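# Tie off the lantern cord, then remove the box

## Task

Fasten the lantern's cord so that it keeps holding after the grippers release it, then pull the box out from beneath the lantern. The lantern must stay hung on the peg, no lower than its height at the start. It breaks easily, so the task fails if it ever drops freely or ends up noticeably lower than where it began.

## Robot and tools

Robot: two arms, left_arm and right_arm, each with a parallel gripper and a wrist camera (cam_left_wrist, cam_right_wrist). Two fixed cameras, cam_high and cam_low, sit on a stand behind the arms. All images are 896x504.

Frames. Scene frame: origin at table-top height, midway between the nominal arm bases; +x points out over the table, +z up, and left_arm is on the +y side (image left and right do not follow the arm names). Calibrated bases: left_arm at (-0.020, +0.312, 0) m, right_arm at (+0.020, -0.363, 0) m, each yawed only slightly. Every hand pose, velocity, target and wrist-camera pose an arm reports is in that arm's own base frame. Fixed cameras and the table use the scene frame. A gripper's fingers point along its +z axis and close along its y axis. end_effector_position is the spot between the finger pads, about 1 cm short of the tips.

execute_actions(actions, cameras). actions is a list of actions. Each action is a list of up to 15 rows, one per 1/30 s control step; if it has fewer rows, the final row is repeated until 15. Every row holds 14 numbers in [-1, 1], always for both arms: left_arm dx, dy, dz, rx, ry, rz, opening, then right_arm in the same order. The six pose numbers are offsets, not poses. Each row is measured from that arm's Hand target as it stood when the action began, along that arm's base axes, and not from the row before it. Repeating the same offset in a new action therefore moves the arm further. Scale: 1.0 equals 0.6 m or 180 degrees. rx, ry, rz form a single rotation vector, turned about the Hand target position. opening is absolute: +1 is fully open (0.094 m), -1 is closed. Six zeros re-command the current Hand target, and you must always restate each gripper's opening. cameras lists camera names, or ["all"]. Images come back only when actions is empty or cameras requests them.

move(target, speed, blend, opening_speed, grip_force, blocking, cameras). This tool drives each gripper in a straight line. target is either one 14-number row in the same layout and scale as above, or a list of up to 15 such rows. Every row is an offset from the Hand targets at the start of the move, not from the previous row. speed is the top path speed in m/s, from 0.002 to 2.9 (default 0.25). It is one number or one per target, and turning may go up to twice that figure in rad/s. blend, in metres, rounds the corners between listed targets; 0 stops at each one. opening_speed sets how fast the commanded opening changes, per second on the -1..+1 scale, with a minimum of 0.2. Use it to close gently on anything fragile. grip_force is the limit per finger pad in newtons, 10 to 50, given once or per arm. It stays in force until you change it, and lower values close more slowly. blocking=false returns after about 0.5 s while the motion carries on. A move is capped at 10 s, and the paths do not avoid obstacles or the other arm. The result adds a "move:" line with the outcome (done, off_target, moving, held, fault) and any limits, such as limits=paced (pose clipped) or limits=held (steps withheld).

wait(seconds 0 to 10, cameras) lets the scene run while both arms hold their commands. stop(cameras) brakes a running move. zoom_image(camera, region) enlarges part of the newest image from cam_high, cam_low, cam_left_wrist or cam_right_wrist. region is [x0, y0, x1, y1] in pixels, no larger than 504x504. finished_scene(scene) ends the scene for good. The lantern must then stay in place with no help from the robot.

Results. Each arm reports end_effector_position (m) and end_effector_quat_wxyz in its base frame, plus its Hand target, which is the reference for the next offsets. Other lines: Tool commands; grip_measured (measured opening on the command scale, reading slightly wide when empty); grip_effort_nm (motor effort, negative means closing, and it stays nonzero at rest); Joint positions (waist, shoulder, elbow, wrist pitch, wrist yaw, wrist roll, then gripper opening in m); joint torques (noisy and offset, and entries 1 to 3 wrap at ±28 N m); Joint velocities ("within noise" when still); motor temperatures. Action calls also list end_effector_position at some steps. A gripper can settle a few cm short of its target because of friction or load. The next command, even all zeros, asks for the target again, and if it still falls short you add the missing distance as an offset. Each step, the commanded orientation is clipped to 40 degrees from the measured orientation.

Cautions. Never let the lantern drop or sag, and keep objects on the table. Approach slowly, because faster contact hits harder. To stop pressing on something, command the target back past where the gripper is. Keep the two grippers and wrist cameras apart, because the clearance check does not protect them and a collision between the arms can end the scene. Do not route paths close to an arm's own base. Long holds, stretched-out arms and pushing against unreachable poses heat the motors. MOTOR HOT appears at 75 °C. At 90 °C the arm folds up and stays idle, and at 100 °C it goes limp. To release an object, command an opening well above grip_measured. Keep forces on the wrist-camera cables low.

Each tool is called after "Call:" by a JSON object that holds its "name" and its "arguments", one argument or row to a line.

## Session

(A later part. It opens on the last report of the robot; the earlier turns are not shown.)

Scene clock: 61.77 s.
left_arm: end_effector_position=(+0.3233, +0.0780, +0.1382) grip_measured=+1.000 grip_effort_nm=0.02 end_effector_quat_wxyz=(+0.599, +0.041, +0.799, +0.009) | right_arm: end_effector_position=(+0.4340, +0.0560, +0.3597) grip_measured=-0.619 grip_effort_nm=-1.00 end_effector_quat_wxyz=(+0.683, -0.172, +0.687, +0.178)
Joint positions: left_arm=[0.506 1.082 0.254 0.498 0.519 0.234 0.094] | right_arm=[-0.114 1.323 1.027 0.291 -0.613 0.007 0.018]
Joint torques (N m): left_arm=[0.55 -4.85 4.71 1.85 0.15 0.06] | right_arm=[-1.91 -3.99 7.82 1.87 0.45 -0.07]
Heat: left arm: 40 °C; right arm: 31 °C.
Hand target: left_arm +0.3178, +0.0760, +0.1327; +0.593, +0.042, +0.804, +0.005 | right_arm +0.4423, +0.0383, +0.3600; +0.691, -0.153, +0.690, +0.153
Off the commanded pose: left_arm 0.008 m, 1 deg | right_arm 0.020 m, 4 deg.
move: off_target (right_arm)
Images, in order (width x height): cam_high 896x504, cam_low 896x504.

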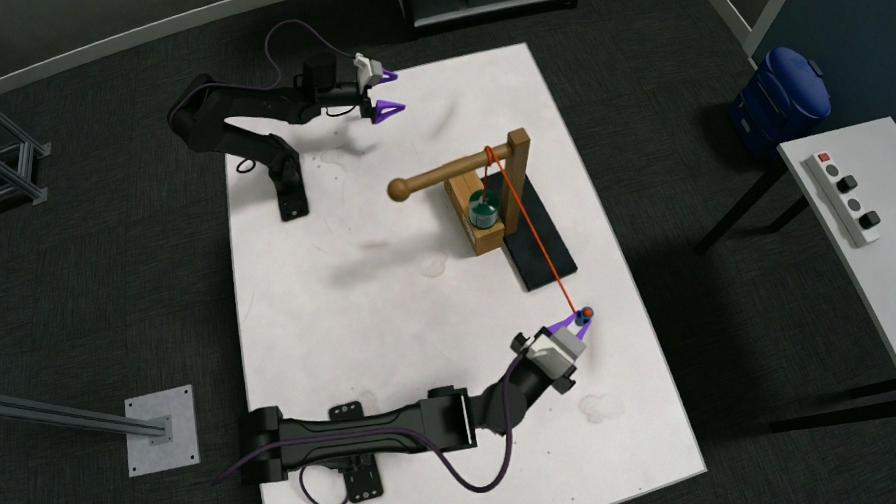

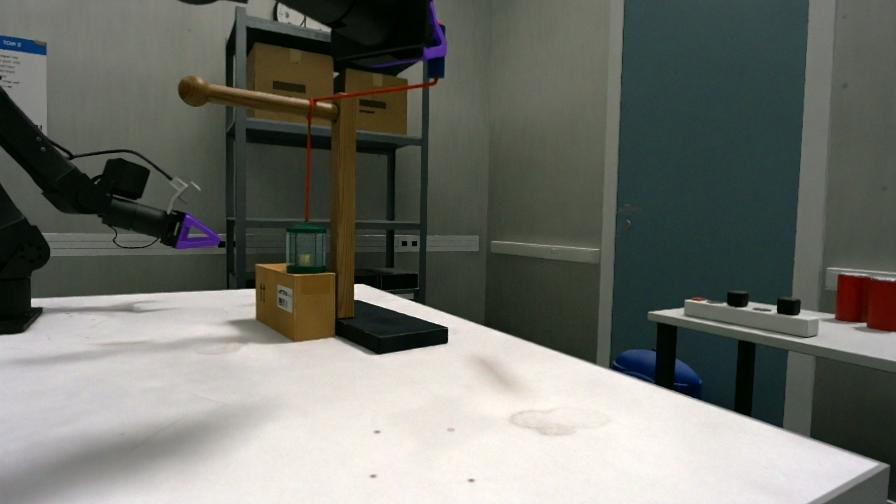

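Call:
{"name": "move", "arguments": {
  "target": [
    [0,0,0,0,0,0,1,-0.17,0.203,-0.15,0,0,0,-0.85],
    [0,0,0,0,0,0,1,-0.32,0.337,-0.283,0,0,0,-0.85],
    [0,0,0,0,0,0,1,-0.337,0.486,-0.283,0,0,0,-0.85],
    [0,0,0,0,0,0,1,-0.287,0.67,-0.25,0,0,0,-0.85]
  ],
  "speed": 0.15,
  "blend": [0.03,0.04,0.04,0],
  "cameras": ["cam_right_wrist","cam_high","cam_low"]
}}

Call:
{"name": "zoom_image", "arguments": {
  "camera": "cam_high",
  "region": [380, 80, 560, 230]
}}

Call:
{"name": "zoom_image", "arguments": {
  "camera": "cam_low",
  "region": [160, 60, 400, 290]
}}

Scene clock: 69.33 s.
left_arm: end_effector_position=(+0.3233, +0.0780, +0.1382) grip_measured=+1.000 grip_effort_nm=0.02 end_effector_quat_wxyz=(+0.599, +0.041, +0.799, +0.009) | right_arm: end_effector_position=(+0.2704, +0.4339, +0.2113) grip_measured=-0.619 grip_effort_nm=-1.00 end_effector_quat_wxyz=(+0.691, -0.152, +0.689, +0.155)
Joint positions: left_arm=[0.506 1.082 0.254 0.498 0.519 0.234 0.094] | right_arm=[1.277 1.903 0.986 0.922 0.839 0 0.018]
Joint torques (N m): left_arm=[0.54 -4.83 4.7 1.86 0.15 0.07] | right_arm=[0.54 -7.6 8.24 1.55 0.08 0]
Heat: left arm: 40 °C; right arm: 32 °C.
Hand target: left_arm +0.3178, +0.0760, +0.1327; +0.593, +0.042, +0.804, +0.005 | right_arm +0.2701, +0.4403, +0.2100; +0.690, -0.153, +0.690, +0.153
Off the commanded pose: left_arm 0.008 m, 1 deg | right_arm 0.007 m, 0 deg.
move: done
camera_calibration:
cam_right_wrist: T_world_to_cam=[[0.435708, -0.900018, 0.0112581, 0.271504], [-0.366392, -0.188771, -0.911111, 0.413576], [0.822141, 0.392853, -0.412008, -0.215637], [0, 0, 0, 1]] pos_world=[0.210518, 0.407143, 0.284913]
Images, in order (width x height): cam_high 896x504, cam_low 896x504, cam_right_wrist 896x504.

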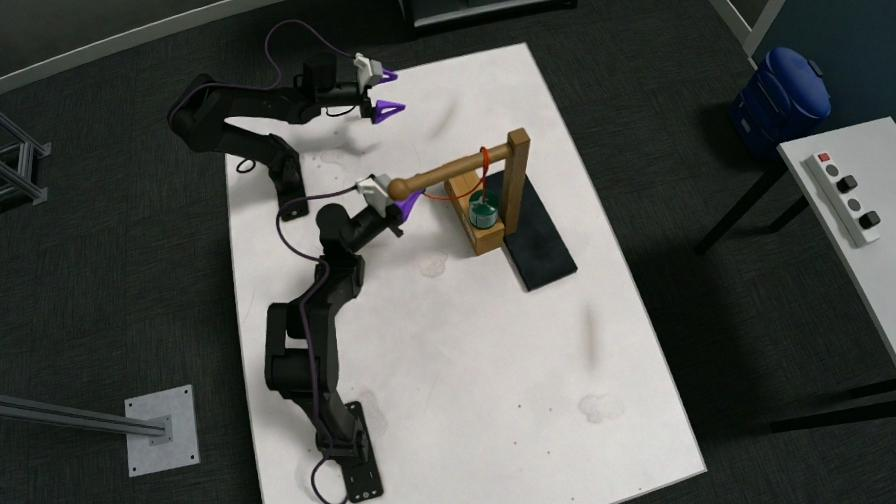

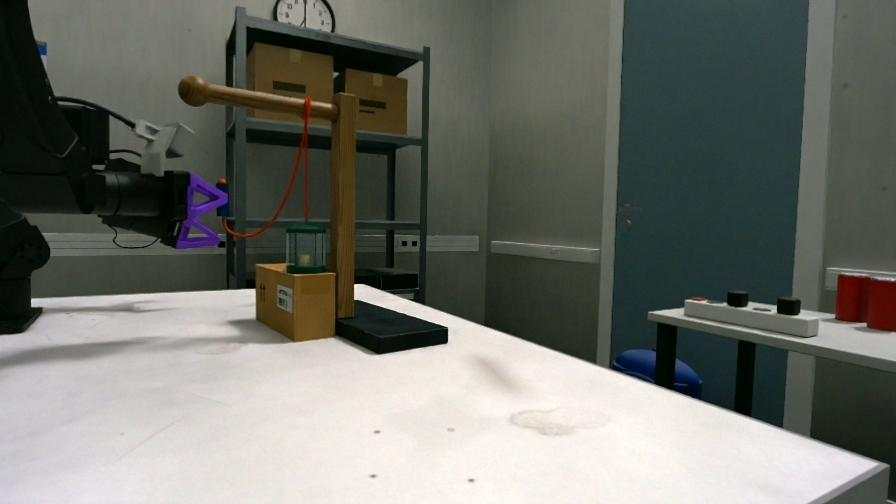

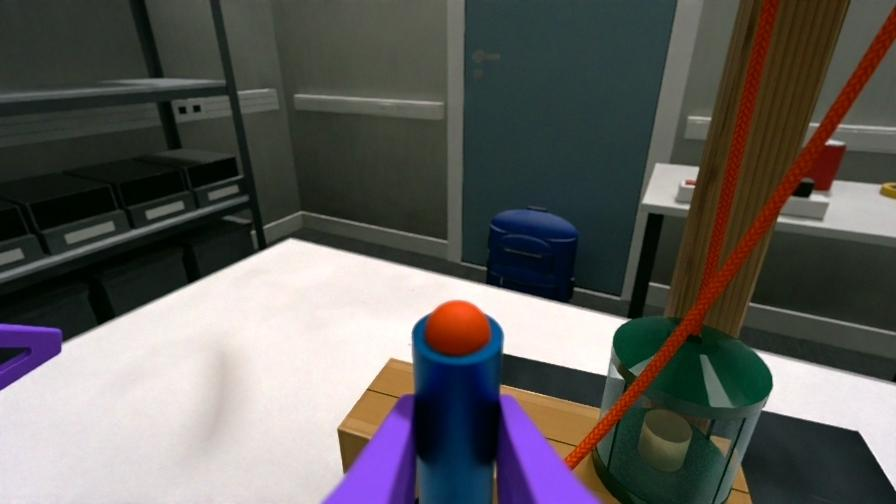

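Scaled by 2.800 from the camera's 896x504 image, which has a finer 1280x720 frame.

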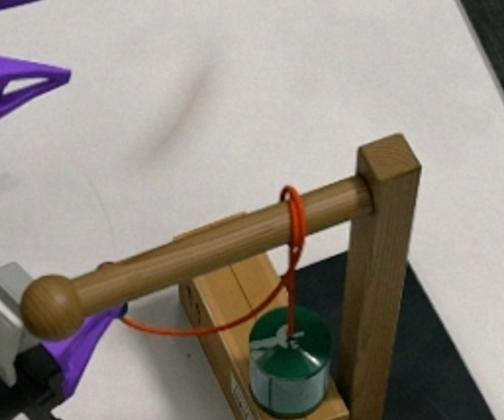

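Scaled by 2.100 from the camera's 896x504 image, which has a finer 1280x720 frame.

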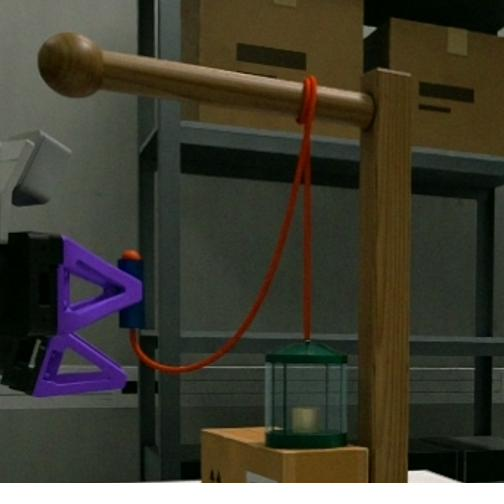

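Call:
{"name": "move", "arguments": {
  "target": [
    [0,0,0,0,0,0,1,0.017,0,0.35,0,0,0,-0.85],
    [0,0,0,0,0,0,1,0.167,0,0.417,0,0,0,-0.85],
    [0,0,0,0,0,0,1,0.183,-0.167,0.433,0,0,0,-0.85],
    [0,0,0,0,0,0,1,0.208,-0.367,0.383,0,0,0,-0.85]
  ],
  "speed": 0.15,
  "blend": [0.04,0.04,0.04,0],
  "cameras": ["cam_right_wrist","cam_high","cam_low"]
}}

Call:
{"name": "zoom_image", "arguments": {
  "camera": "cam_high",
  "region": [440, 110, 560, 230]
}}

Call:
{"name": "zoom_image", "arguments": {
  "camera": "cam_low",
  "region": [240, 10, 400, 290]
}}

Scene clock: 75.33 s.
left_arm: end_effector_position=(+0.3233, +0.0780, +0.1382) grip_measured=+1.000 grip_effort_nm=0.02 end_effector_quat_wxyz=(+0.599, +0.041, +0.799, +0.009) | right_arm: end_effector_position=(+0.4009, +0.2223, +0.4325) grip_measured=-0.619 grip_effort_nm=-1.00 end_effector_quat_wxyz=(+0.683, -0.155, +0.699, +0.144)
Joint positions: left_arm=[0.506 1.082 0.254 0.498 0.519 0.234 0.094] | right_arm=[0.554 1.358 1.368 -0.036 0.128 -0.008 0.018]
Joint torques (N m): left_arm=[0.54 -4.85 4.7 1.87 0.13 0.08] | right_arm=[-0.1 -6.82 6.09 2.02 -0.12 0.11]
Heat: left arm: 40 °C; right arm: 32 °C.
Hand target: left_arm +0.3178, +0.0760, +0.1328; +0.593, +0.042, +0.804, +0.005 | right_arm +0.3949, +0.2199, +0.4399; +0.690, -0.153, +0.690, +0.153
Off the commanded pose: left_arm 0.008 m, 1 deg | right_arm 0.010 m, 2 deg.
move: done
camera_calibration:
cam_right_wrist: T_world_to_cam=[[0.425945, -0.904391, 0.0254571, 0.0204748], [-0.387485, -0.207777, -0.898156, 0.630031], [0.817573, 0.372701, -0.43894, -0.130767], [0, 0, 0, 1]] pos_world=[0.342318, 0.19816, 0.507946]
Images, in order (width x height): cam_high 896x504, cam_low 896x504, cam_right_wrist 896x504.

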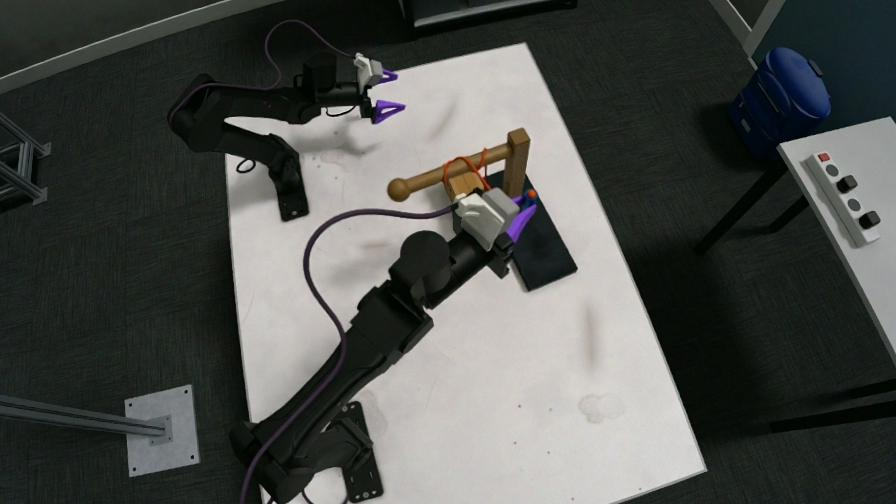

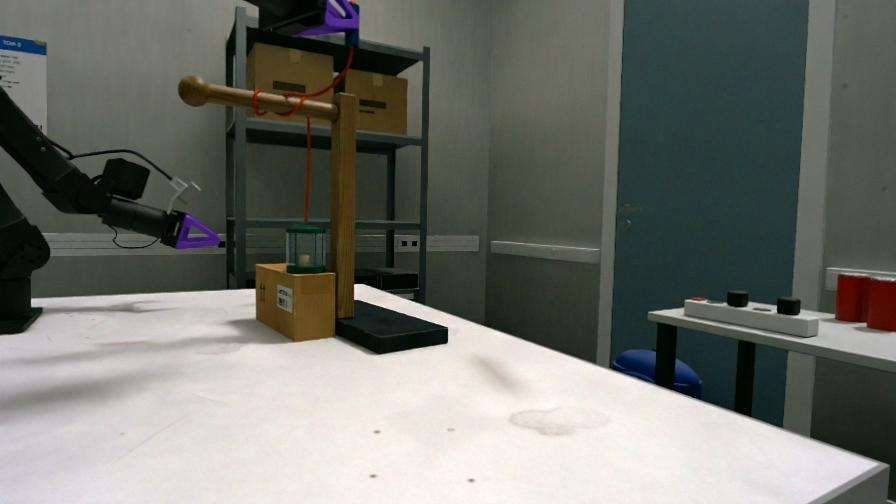

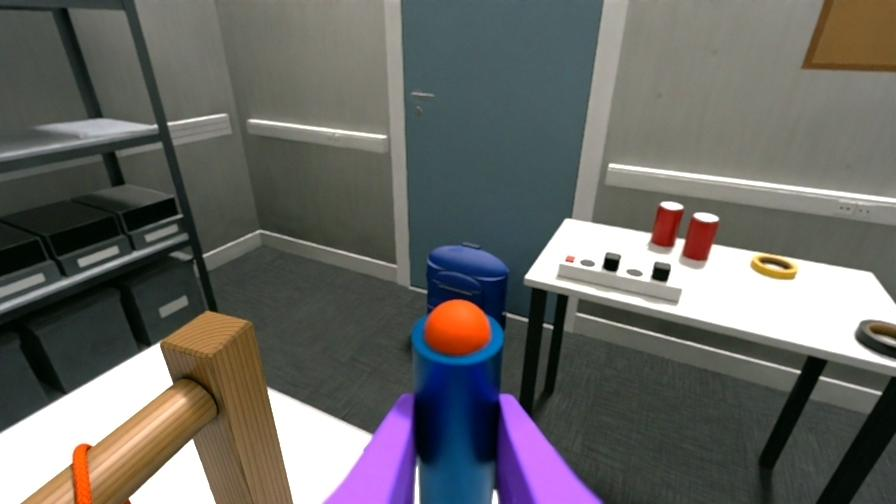

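Scaled by 4.200 from the camera's 896x504 image, which has a finer 1280x720 frame.

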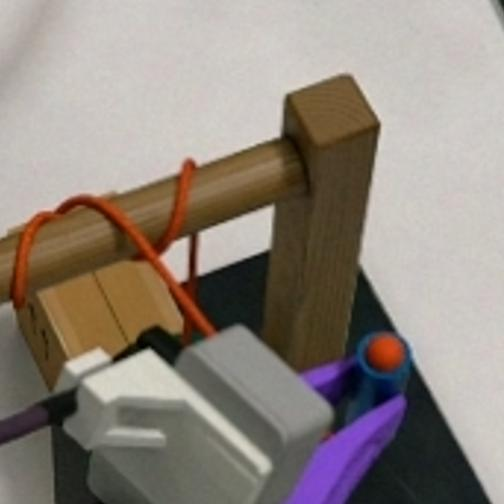

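Scaled by 1.800 from the camera's 896x504 image, which has a finer 1280x720 frame.

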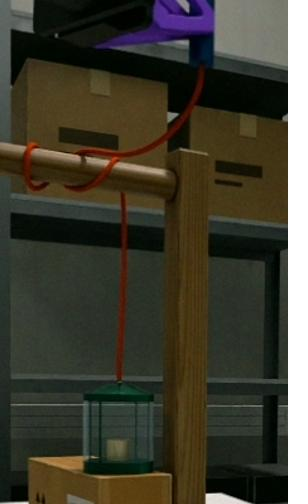

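Call:
{"name": "move", "arguments": {
  "target": [0,0,0,0,0,0,1,0.07,-0.19,-0.133,0,0,0,-0.85],
  "speed": 0.1,
  "cameras": ["cam_high","cam_low"]
}}

Call:
{"name": "zoom_image", "arguments": {
  "camera": "cam_high",
  "region": [440, 110, 560, 230]
}}

Call:
{"name": "zoom_image", "arguments": {
  "camera": "cam_low",
  "region": [240, 10, 440, 290]
}}

Scene clock: 78.67 s.
left_arm: end_effector_position=(+0.3233, +0.0780, +0.1382) grip_measured=+1.000 grip_effort_nm=0.02 end_effector_quat_wxyz=(+0.599, +0.041, +0.799, +0.009) | right_arm: end_effector_position=(+0.4169, +0.1525, +0.3667) grip_measured=-0.619 grip_effort_nm=-1.00 end_effector_quat_wxyz=(+0.675, -0.211, +0.671, +0.225)
Joint positions: left_arm=[0.506 1.082 0.254 0.498 0.519 0.234 0.094] | right_arm=[0.167 1.312 1.032 0.293 -0.459 0.024 0.018]
Joint torques (N m): left_arm=[0.53 -4.85 4.71 1.86 0.13 0.07] | right_arm=[-4.57 -5.64 5.86 1.72 1.47 -0.27]
Heat: left arm: 40 °C; right arm: 32 °C.
Hand target: left_arm +0.3178, +0.0760, +0.1328; +0.593, +0.042, +0.804, +0.005 | right_arm +0.4370, +0.1060, +0.3601; +0.691, -0.153, +0.690, +0.153
Off the commanded pose: left_arm 0.008 m, 1 deg | right_arm 0.051 m, 11 deg.
move: off_target (right_arm)
Images, in order (width x height): cam_high 896x504, cam_low 896x504.

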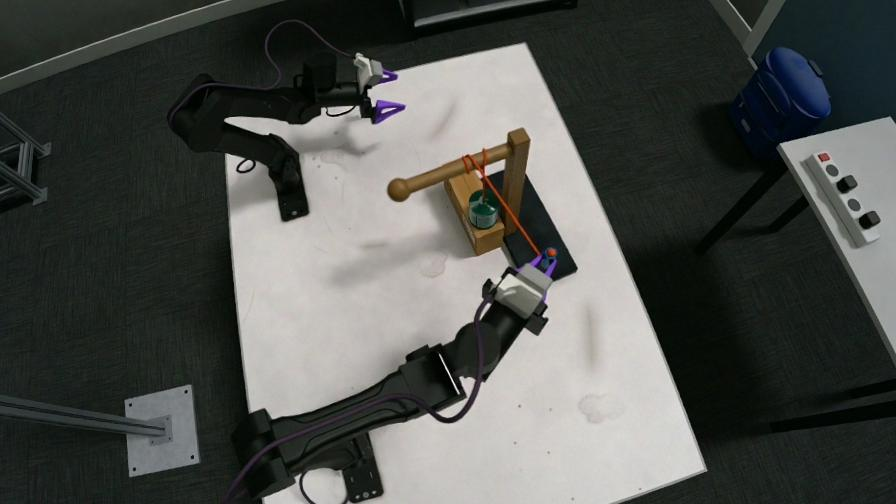

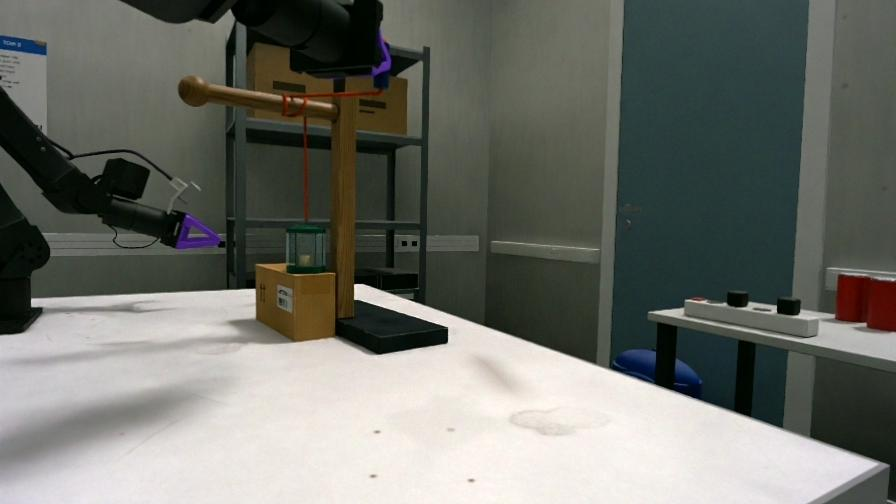

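Scaled by 4.200 from the camera's 896x504 image, which has a finer 1280x720 frame.

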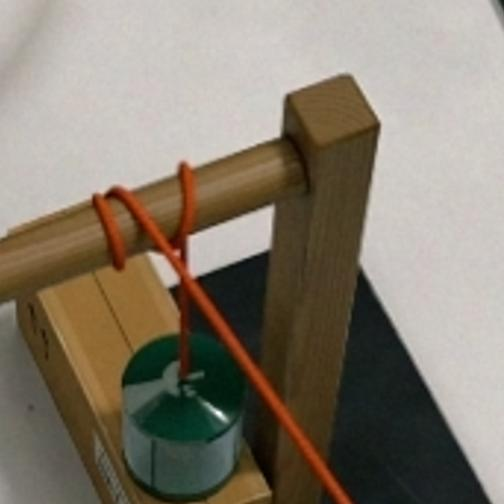

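Scaled by 1.800 from the camera's 896x504 image, which has a finer 1280x720 frame.

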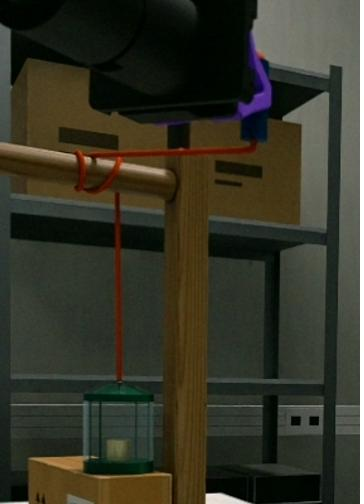

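Call:
{"name": "move", "arguments": {
  "target": [0.005,-0.5,0.137,-0.061,-0.08,-0.259,-0.2,0,0,0,0,0,0,-0.85],
  "speed": 0.18,
  "cameras": ["cam_left_wrist","cam_high"]
}}

Scene clock: 85.07 s.
left_arm: end_effector_position=(+0.3178, -0.2201, +0.2109) grip_measured=-0.199 grip_effort_nm=-0.06 end_effector_quat_wxyz=(+0.641, +0.298, +0.643, -0.295) | right_arm: end_effector_position=(+0.4169, +0.1524, +0.3670) grip_measured=-0.619 grip_effort_nm=-1.00 end_effector_quat_wxyz=(+0.675, -0.211, +0.670, +0.225)
Joint positions: left_arm=[-0.396 1.315 0.379 0.929 0.47 0.006 0.038] | right_arm=[0.167 1.312 1.032 0.294 -0.46 0.024 0.018]
Joint torques (N m): left_arm=[-0.46 -3.92 7.16 2.13 -0.06 -0.07] | right_arm=[-4.62 -5.6 5.82 1.74 1.47 -0.28]
Heat: left arm: 40 °C; right arm: 32 °C.
Hand target: left_arm +0.3208, -0.2241, +0.2149; +0.642, +0.299, +0.640, -0.298 | right_arm +0.4370, +0.1059, +0.3600; +0.690, -0.153, +0.690, +0.153
Off the commanded pose: left_arm 0.006 m, 1 deg | right_arm 0.051 m, 11 deg.
move: off_target (right_arm)
camera_calibration:
cam_left_wrist: T_world_to_cam=[[-0.765805, -0.64297, 0.0114849, 0.0990036], [-0.264308, 0.298421, -0.917107, 0.384492], [0.586245, -0.705361, -0.398475, -0.16969], [0, 0, 0, 1]] pos_world=[0.276922, -0.170777, 0.283866]
Images, in order (width x height): cam_high 896x504, cam_left_wrist 896x504.

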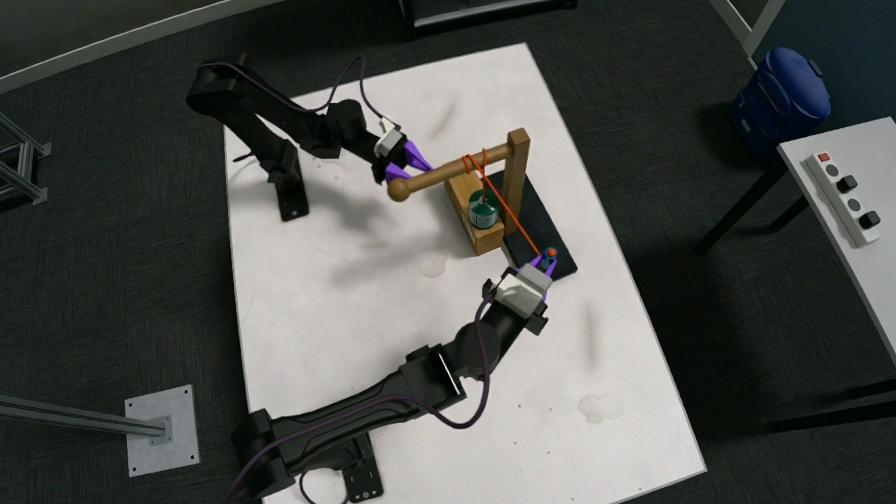

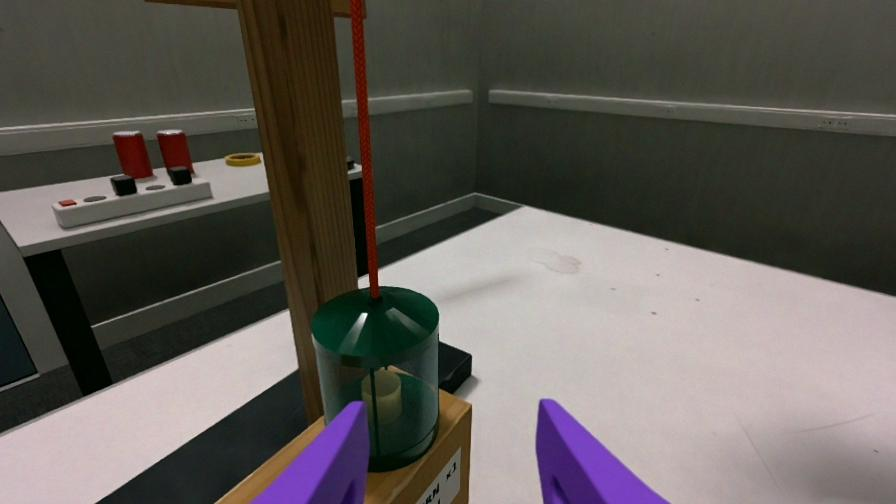

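Call:
{"name": "move", "arguments": {
  "target": [0.122,-0.057,0.015,0,0,0,-0.25,0,0,0,0,0,0,-0.85],
  "speed": 0.12,
  "cameras": ["cam_left_wrist"]
}}

Scene clock: 87.37 s.
left_arm: end_effector_position=(+0.3895, -0.2541, +0.2294) grip_measured=-0.249 grip_effort_nm=-0.06 end_effector_quat_wxyz=(+0.649, +0.301, +0.632, -0.297) | right_arm: end_effector_position=(+0.4169, +0.1524, +0.3670) grip_measured=-0.619 grip_effort_nm=-1.00 end_effector_quat_wxyz=(+0.675, -0.211, +0.670, +0.225)
Joint positions: left_arm=[-0.404 1.61 0.692 0.941 0.47 0.006 0.035] | right_arm=[0.167 1.312 1.032 0.294 -0.46 0.024 0.018]
Joint torques (N m): left_arm=[-0.55 -6.65 7.08 1.89 -0.15 -0.06] | right_arm=[-4.62 -5.63 5.79 1.73 1.47 -0.29]
Heat: left arm: 40 °C; right arm: 32 °C.
Hand target: left_arm +0.3940, -0.2582, +0.2239; +0.642, +0.299, +0.640, -0.298 | right_arm +0.4370, +0.1059, +0.3600; +0.690, -0.153, +0.690, +0.153
Off the commanded pose: left_arm 0.008 m, 1 deg | right_arm 0.051 m, 11 deg.
move: off_target (right_arm)
camera_calibration:
cam_left_wrist: T_world_to_cam=[[-0.771047, -0.636777, -0.00130287, 0.138414], [-0.237903, 0.289963, -0.926997, 0.420325], [0.590668, -0.714448, -0.375066, -0.237723], [0, 0, 0, 1]] pos_world=[0.347136, -0.203581, 0.300658]
Images, in order (width x height): cam_left_wrist 896x504.

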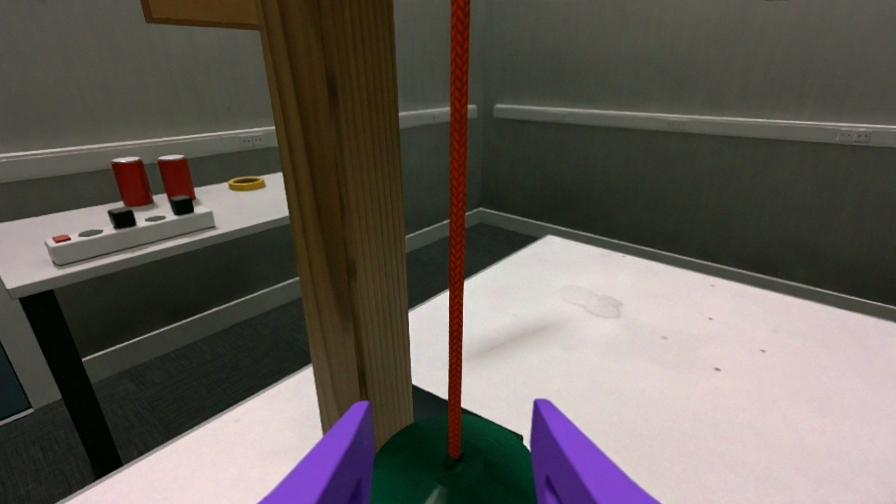

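Call:
{"name": "move", "arguments": {
  "target": [
    [0.036,-0.043,0,0,0,0,-0.35,0,0,0,0,0,0,-0.85],
    [0.036,-0.043,0,0,0,0,-1,0,0,0,0,0,0,-0.85]
  ],
  "speed": 0.05,
  "opening_speed": 0.5,
  "cameras": ["cam_left_wrist"]
}}

Scene clock: 91.53 s.
left_arm: end_effector_position=(+0.4099, -0.2798, +0.2314) grip_measured=-0.992 grip_effort_nm=-0.43 end_effector_quat_wxyz=(+0.650, +0.302, +0.630, -0.299) | right_arm: end_effector_position=(+0.4169, +0.1524, +0.3670) grip_measured=-0.619 grip_effort_nm=-1.00 end_effector_quat_wxyz=(+0.675, -0.211, +0.670, +0.225)
Joint positions: left_arm=[-0.45 1.712 0.811 0.928 0.427 0.005 0] | right_arm=[0.167 1.312 1.032 0.294 -0.46 0.024 0.018]
Joint torques (N m): left_arm=[-0.5 -7.71 7.39 1.88 -0.17 -0.06] | right_arm=[-4.63 -5.63 5.81 1.73 1.47 -0.29]
Heat: left arm: 40 °C; right arm: 32 °C.
Hand target: left_arm +0.4155, -0.2841, +0.2239; +0.642, +0.299, +0.640, -0.299 | right_arm +0.4370, +0.1059, +0.3600; +0.690, -0.153, +0.690, +0.153
Off the commanded pose: left_arm 0.010 m, 2 deg | right_arm 0.051 m, 11 deg.
move: off_target (right_arm)
camera_calibration:
cam_left_wrist: T_world_to_cam=[[-0.773265, -0.63408, -0.00179273, 0.139617], [-0.234055, 0.288056, -0.92857, 0.432714], [0.589304, -0.717611, -0.371153, -0.268619], [0, 0, 0, 1]] pos_world=[0.367538, -0.228881, 0.302357]
Images, in order (width x height): cam_left_wrist 896x504.

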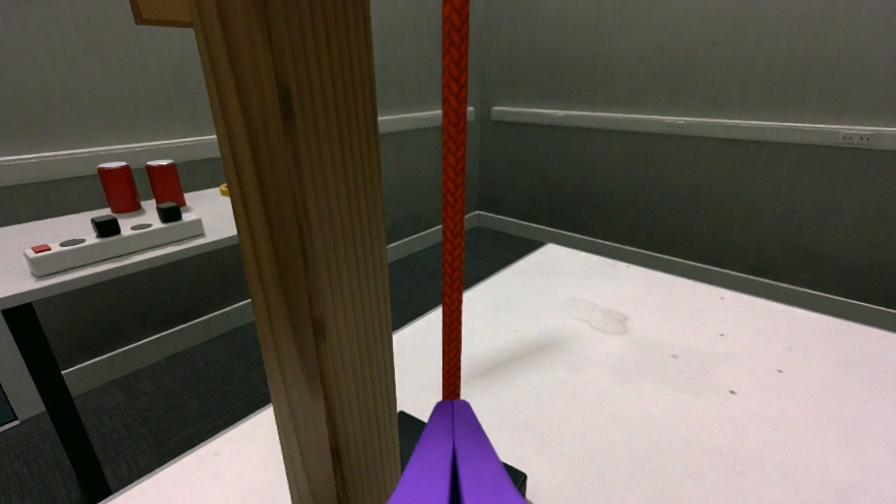

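Call:
{"name": "move", "arguments": {
  "target": [
    [0,0,0,0,0,0,-0.4,0,0,0,0,0,0,-0.85],
    [0.019,-0.023,0,0,0,0,-0.4,0,0,0,0,0,0,-0.85],
    [0.019,-0.023,0,0,0,0,-1,0,0,0,0,0,0,-0.85]
  ],
  "speed": 0.05,
  "opening_speed": 0.6,
  "cameras": ["cam_left_wrist","cam_high"]
}}

Scene clock: 95.57 s.
left_arm: end_effector_position=(+0.4213, -0.2933, +0.2327) grip_measured=-0.942 grip_effort_nm=-0.97 end_effector_quat_wxyz=(+0.651, +0.302, +0.629, -0.299) | right_arm: end_effector_position=(+0.4169, +0.1524, +0.3670) grip_measured=-0.619 grip_effort_nm=-1.00 end_effector_quat_wxyz=(+0.675, -0.211, +0.670, +0.225)
Joint positions: left_arm=[-0.471 1.765 0.88 0.914 0.406 0.005 0.003] | right_arm=[0.167 1.312 1.032 0.294 -0.46 0.024 0.018]
Joint torques (N m): left_arm=[-0.53 -8.18 7.45 1.88 -0.18 -0.06] | right_arm=[-4.63 -5.64 5.83 1.73 1.46 -0.29]
Heat: left arm: 40 °C; right arm: 32 °C.
Hand target: left_arm +0.4270, -0.2979, +0.2240; +0.642, +0.299, +0.640, -0.299 | right_arm +0.4370, +0.1059, +0.3600; +0.690, -0.153, +0.690, +0.153
Off the commanded pose: left_arm 0.011 m, 2 deg | right_arm 0.051 m, 11 deg.
move: off_target (left_arm, right_arm); target 3's new opening was sent with left_arm's hand 0.012 m and 2 deg from that target
camera_calibration:
cam_left_wrist: T_world_to_cam=[[-0.773521, -0.633767, -0.00205686, 0.139973], [-0.232588, 0.286893, -0.929298, 0.439722], [0.589549, -0.718354, -0.369324, -0.285291], [0, 0, 0, 1]] pos_world=[0.378739, -0.242382, 0.303556]
Images, in order (width x height): cam_high 896x504, cam_left_wrist 896x504.

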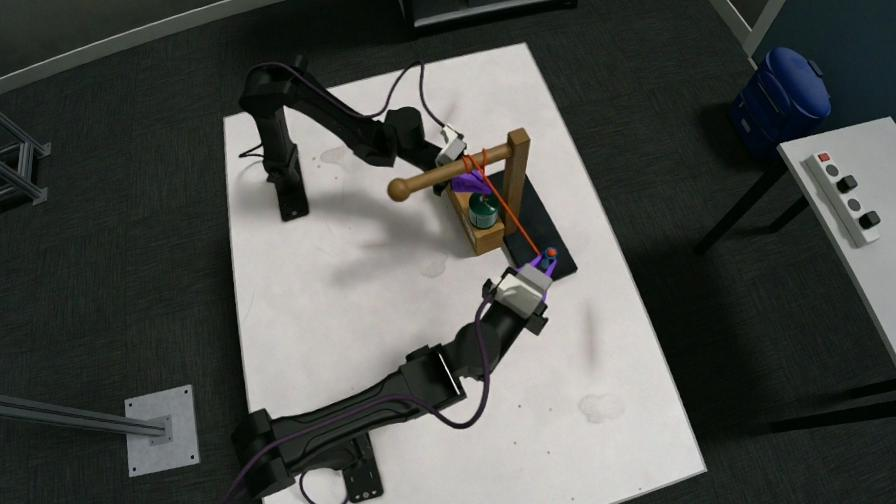

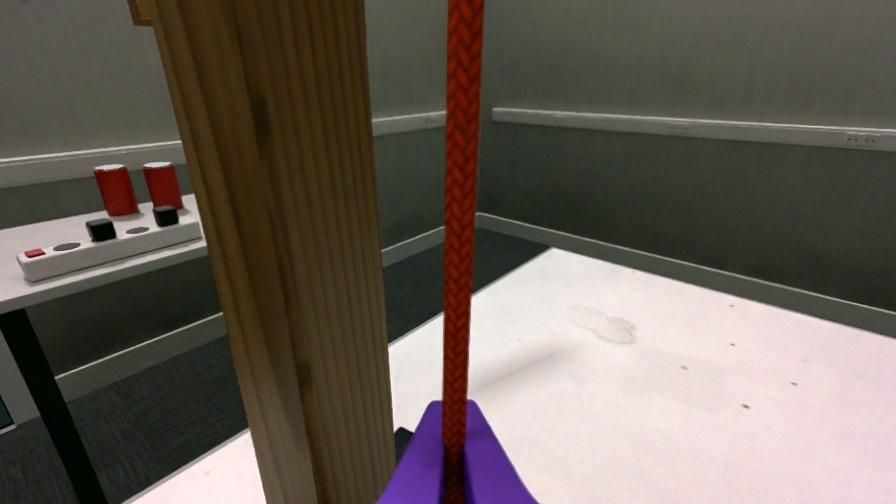

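Call:
{"name": "move", "arguments": {
  "target": [-0.005,0.03,0.06,0,0,0,-1,0,0,0,0,0,0,-0.85],
  "speed": 0.04,
  "cameras": ["cam_high","cam_low"]
}}

Call:
{"name": "zoom_image", "arguments": {
  "camera": "cam_high",
  "region": [440, 110, 560, 230]
}}

Call:
{"name": "zoom_image", "arguments": {
  "camera": "cam_low",
  "region": [240, 80, 400, 290]
}}

Scene clock: 98.50 s.
left_arm: end_effector_position=(+0.4227, -0.2832, +0.2322) grip_measured=-0.943 grip_effort_nm=-1.01 end_effector_quat_wxyz=(+0.622, +0.302, +0.658, -0.298) | right_arm: end_effector_position=(+0.4169, +0.1524, +0.3670) grip_measured=-0.619 grip_effort_nm=-1.00 end_effector_quat_wxyz=(+0.675, -0.211, +0.670, +0.225)
Joint positions: left_arm=[-0.443 1.71 0.904 0.754 0.434 0.005 0.003] | right_arm=[0.167 1.312 1.032 0.294 -0.46 0.024 0.018]
Joint torques (N m): left_arm=[0.58 -13.96 8.03 2.04 0.02 -0.07] | right_arm=[-4.64 -5.67 5.81 1.73 1.47 -0.29]
Heat: left arm: 40 °C; right arm: 32 °C.
Hand target: left_arm +0.4239, -0.2799, +0.2599; +0.642, +0.299, +0.640, -0.299 | right_arm +0.4370, +0.1059, +0.3600; +0.690, -0.153, +0.690, +0.153
Off the commanded pose: left_arm 0.028 m, 3 deg | right_arm 0.051 m, 11 deg.
move: off_target (left_arm, right_arm)
Images, in order (width x height): cam_high 896x504, cam_low 896x504.

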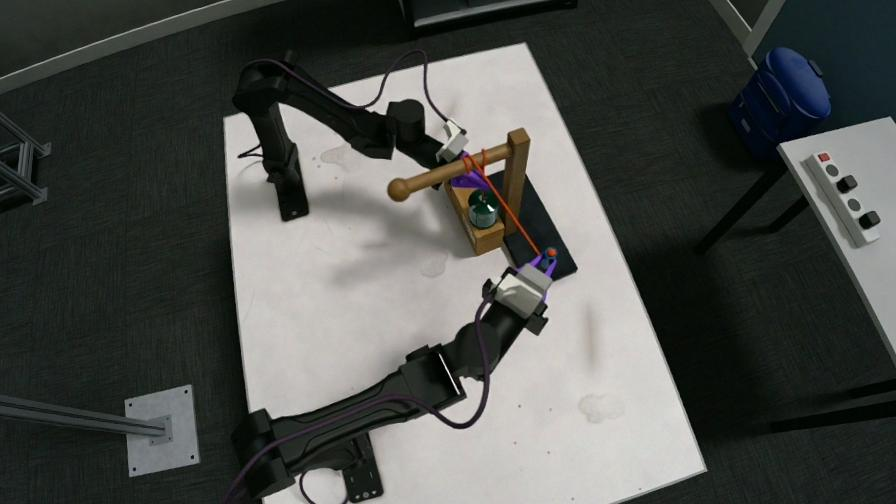

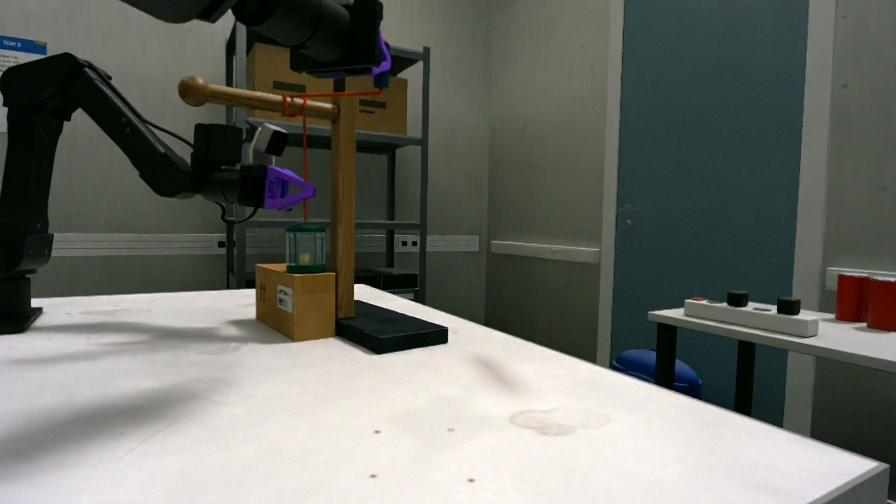

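Scaled by 4.200 from the camera's 896x504 image, which has a finer 1280x720 frame.

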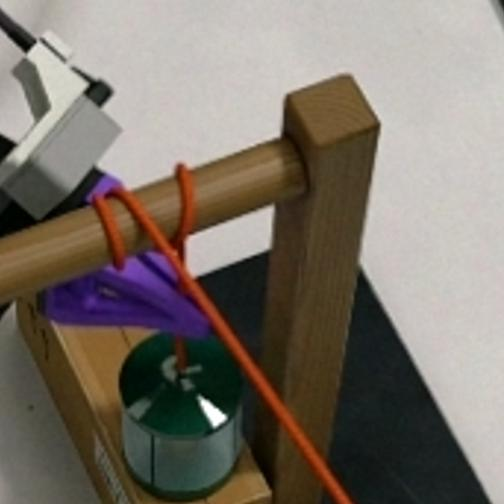

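Scaled by 2.400 from the camera's 896x504 image, which has a finer 1280x720 frame.

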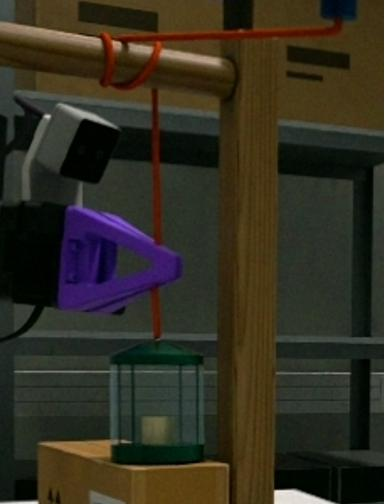

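Call:
{"name": "move", "arguments": {
  "target": [0,0.01,0.06,0,0,0,-1,0,0,0,0,0,0,-0.85],
  "speed": 0.03
}}

Call:
{"name": "move", "arguments": {
  "target": [0,0,0.02,0,0,0,-1,0,0,0,0,0,0,-0.85],
  "speed": 0.03,
  "cameras": ["cam_high","cam_low","cam_left_wrist"]
}}

Call:
{"name": "zoom_image", "arguments": {
  "camera": "cam_high",
  "region": [440, 110, 560, 230]
}}

Call:
{"name": "zoom_image", "arguments": {
  "camera": "cam_low",
  "region": [240, 80, 400, 290]
}}

Scene clock: 101.43 s.
left_arm: end_effector_position=(+0.4235, -0.2772, +0.2518) grip_measured=-0.943 grip_effort_nm=-1.01 end_effector_quat_wxyz=(+0.604, +0.300, +0.676, -0.297) | right_arm: end_effector_position=(+0.4169, +0.1524, +0.3670) grip_measured=-0.619 grip_effort_nm=-1.00 end_effector_quat_wxyz=(+0.675, -0.211, +0.670, +0.225)
Joint positions: left_arm=[-0.427 1.645 0.971 0.569 0.445 0.005 0.003] | right_arm=[0.167 1.312 1.032 0.294 -0.46 0.024 0.018]
Joint torques (N m): left_arm=[0.64 -14.43 9.14 2.43 0.04 -0.05] | right_arm=[-4.62 -5.63 5.83 1.72 1.46 -0.29]
Heat: left arm: 41 °C; right arm: 32 °C.
Hand target: left_arm +0.4240, -0.2739, +0.2959; +0.642, +0.299, +0.640, -0.299 | right_arm +0.4370, +0.1059, +0.3600; +0.690, -0.153, +0.690, +0.153
Off the commanded pose: left_arm 0.044 m, 6 deg | right_arm 0.051 m, 11 deg.
move: off_target (left_arm, right_arm)

Scene clock: 102.53 s.
left_arm: end_effector_position=(+0.4242, -0.2775, +0.2636) grip_measured=-0.943 grip_effort_nm=-1.01 end_effector_quat_wxyz=(+0.604, +0.300, +0.676, -0.297) | right_arm: end_effector_position=(+0.4169, +0.1524, +0.3670) grip_measured=-0.619 grip_effort_nm=-1.00 end_effector_quat_wxyz=(+0.675, -0.211, +0.670, +0.225)
Joint positions: left_arm=[-0.427 1.629 1.006 0.518 0.446 0.005 0.003] | right_arm=[0.167 1.312 1.032 0.294 -0.46 0.024 0.018]
Joint torques (N m): left_arm=[0.66 -14.35 9.2 2.45 0.06 -0.05] | right_arm=[-4.64 -5.64 5.83 1.74 1.46 -0.28]
Heat: left arm: 41 °C; right arm: 32 °C.
Hand target: left_arm +0.4240, -0.2739, +0.3079; +0.642, +0.299, +0.640, -0.299 | right_arm +0.4370, +0.1059, +0.3600; +0.690, -0.153, +0.690, +0.153
Off the commanded pose: left_arm 0.044 m, 6 deg | right_arm 0.051 m, 11 deg.
move: off_target (left_arm, right_arm)
camera_calibration:
cam_left_wrist: T_world_to_cam=[[-0.767628, -0.638494, 0.0554339, 0.133335], [-0.343228, 0.336514, -0.8769, 0.511469], [0.541241, -0.692159, -0.477466, -0.208011], [0, 0, 0, 1]] pos_world=[0.390486, -0.230959, 0.341797]
Images, in order (width x height): cam_high 896x504, cam_low 896x504, cam_left_wrist 896x504.

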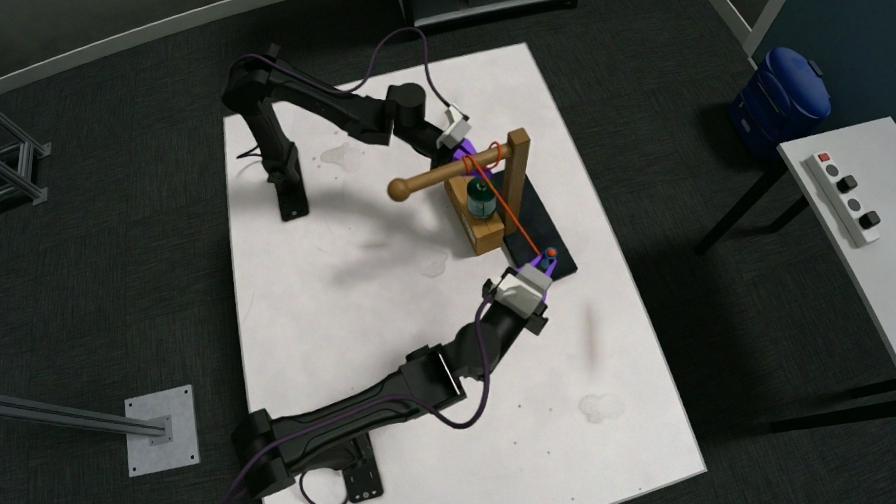

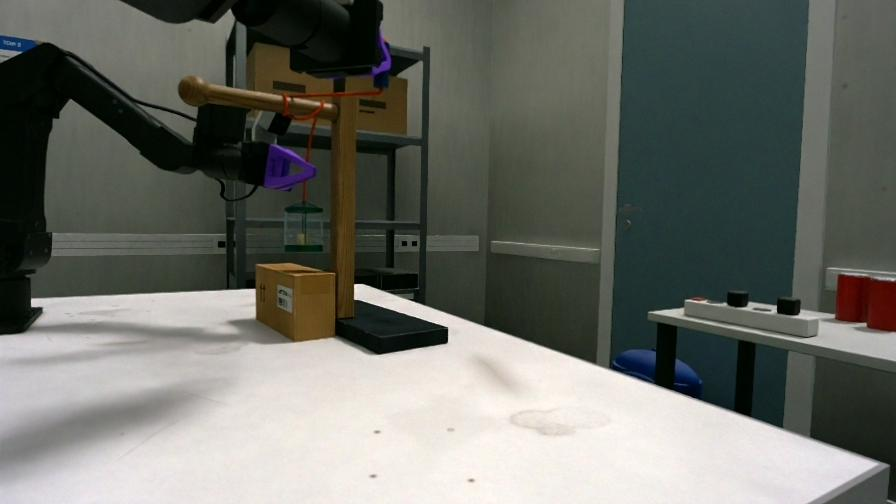

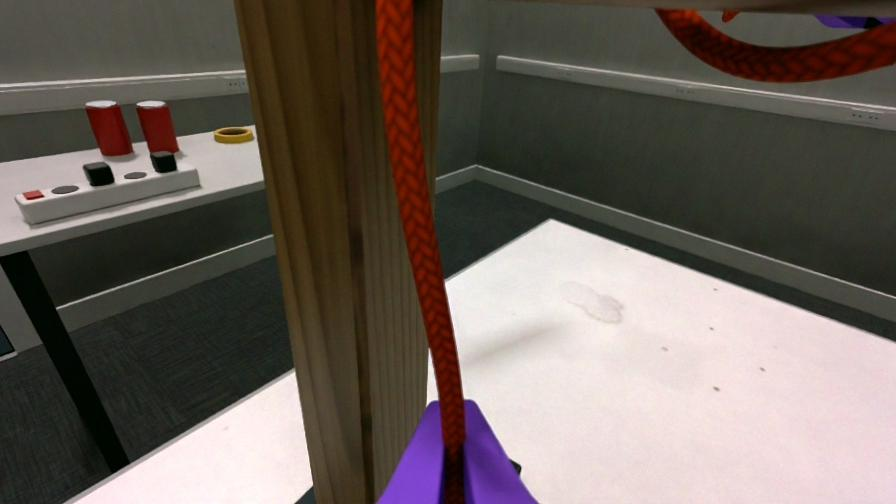

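Scaled by 4.200 from the camera's 896x504 image, which has a finer 1280x720 frame.

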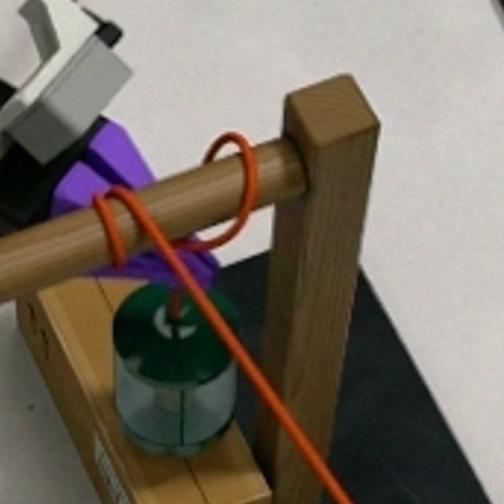

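Scaled by 2.400 from the camera's 896x504 image, which has a finer 1280x720 frame.

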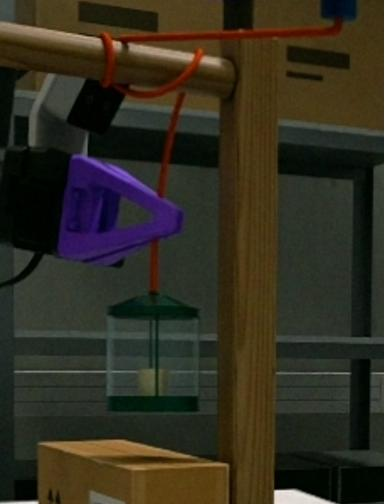

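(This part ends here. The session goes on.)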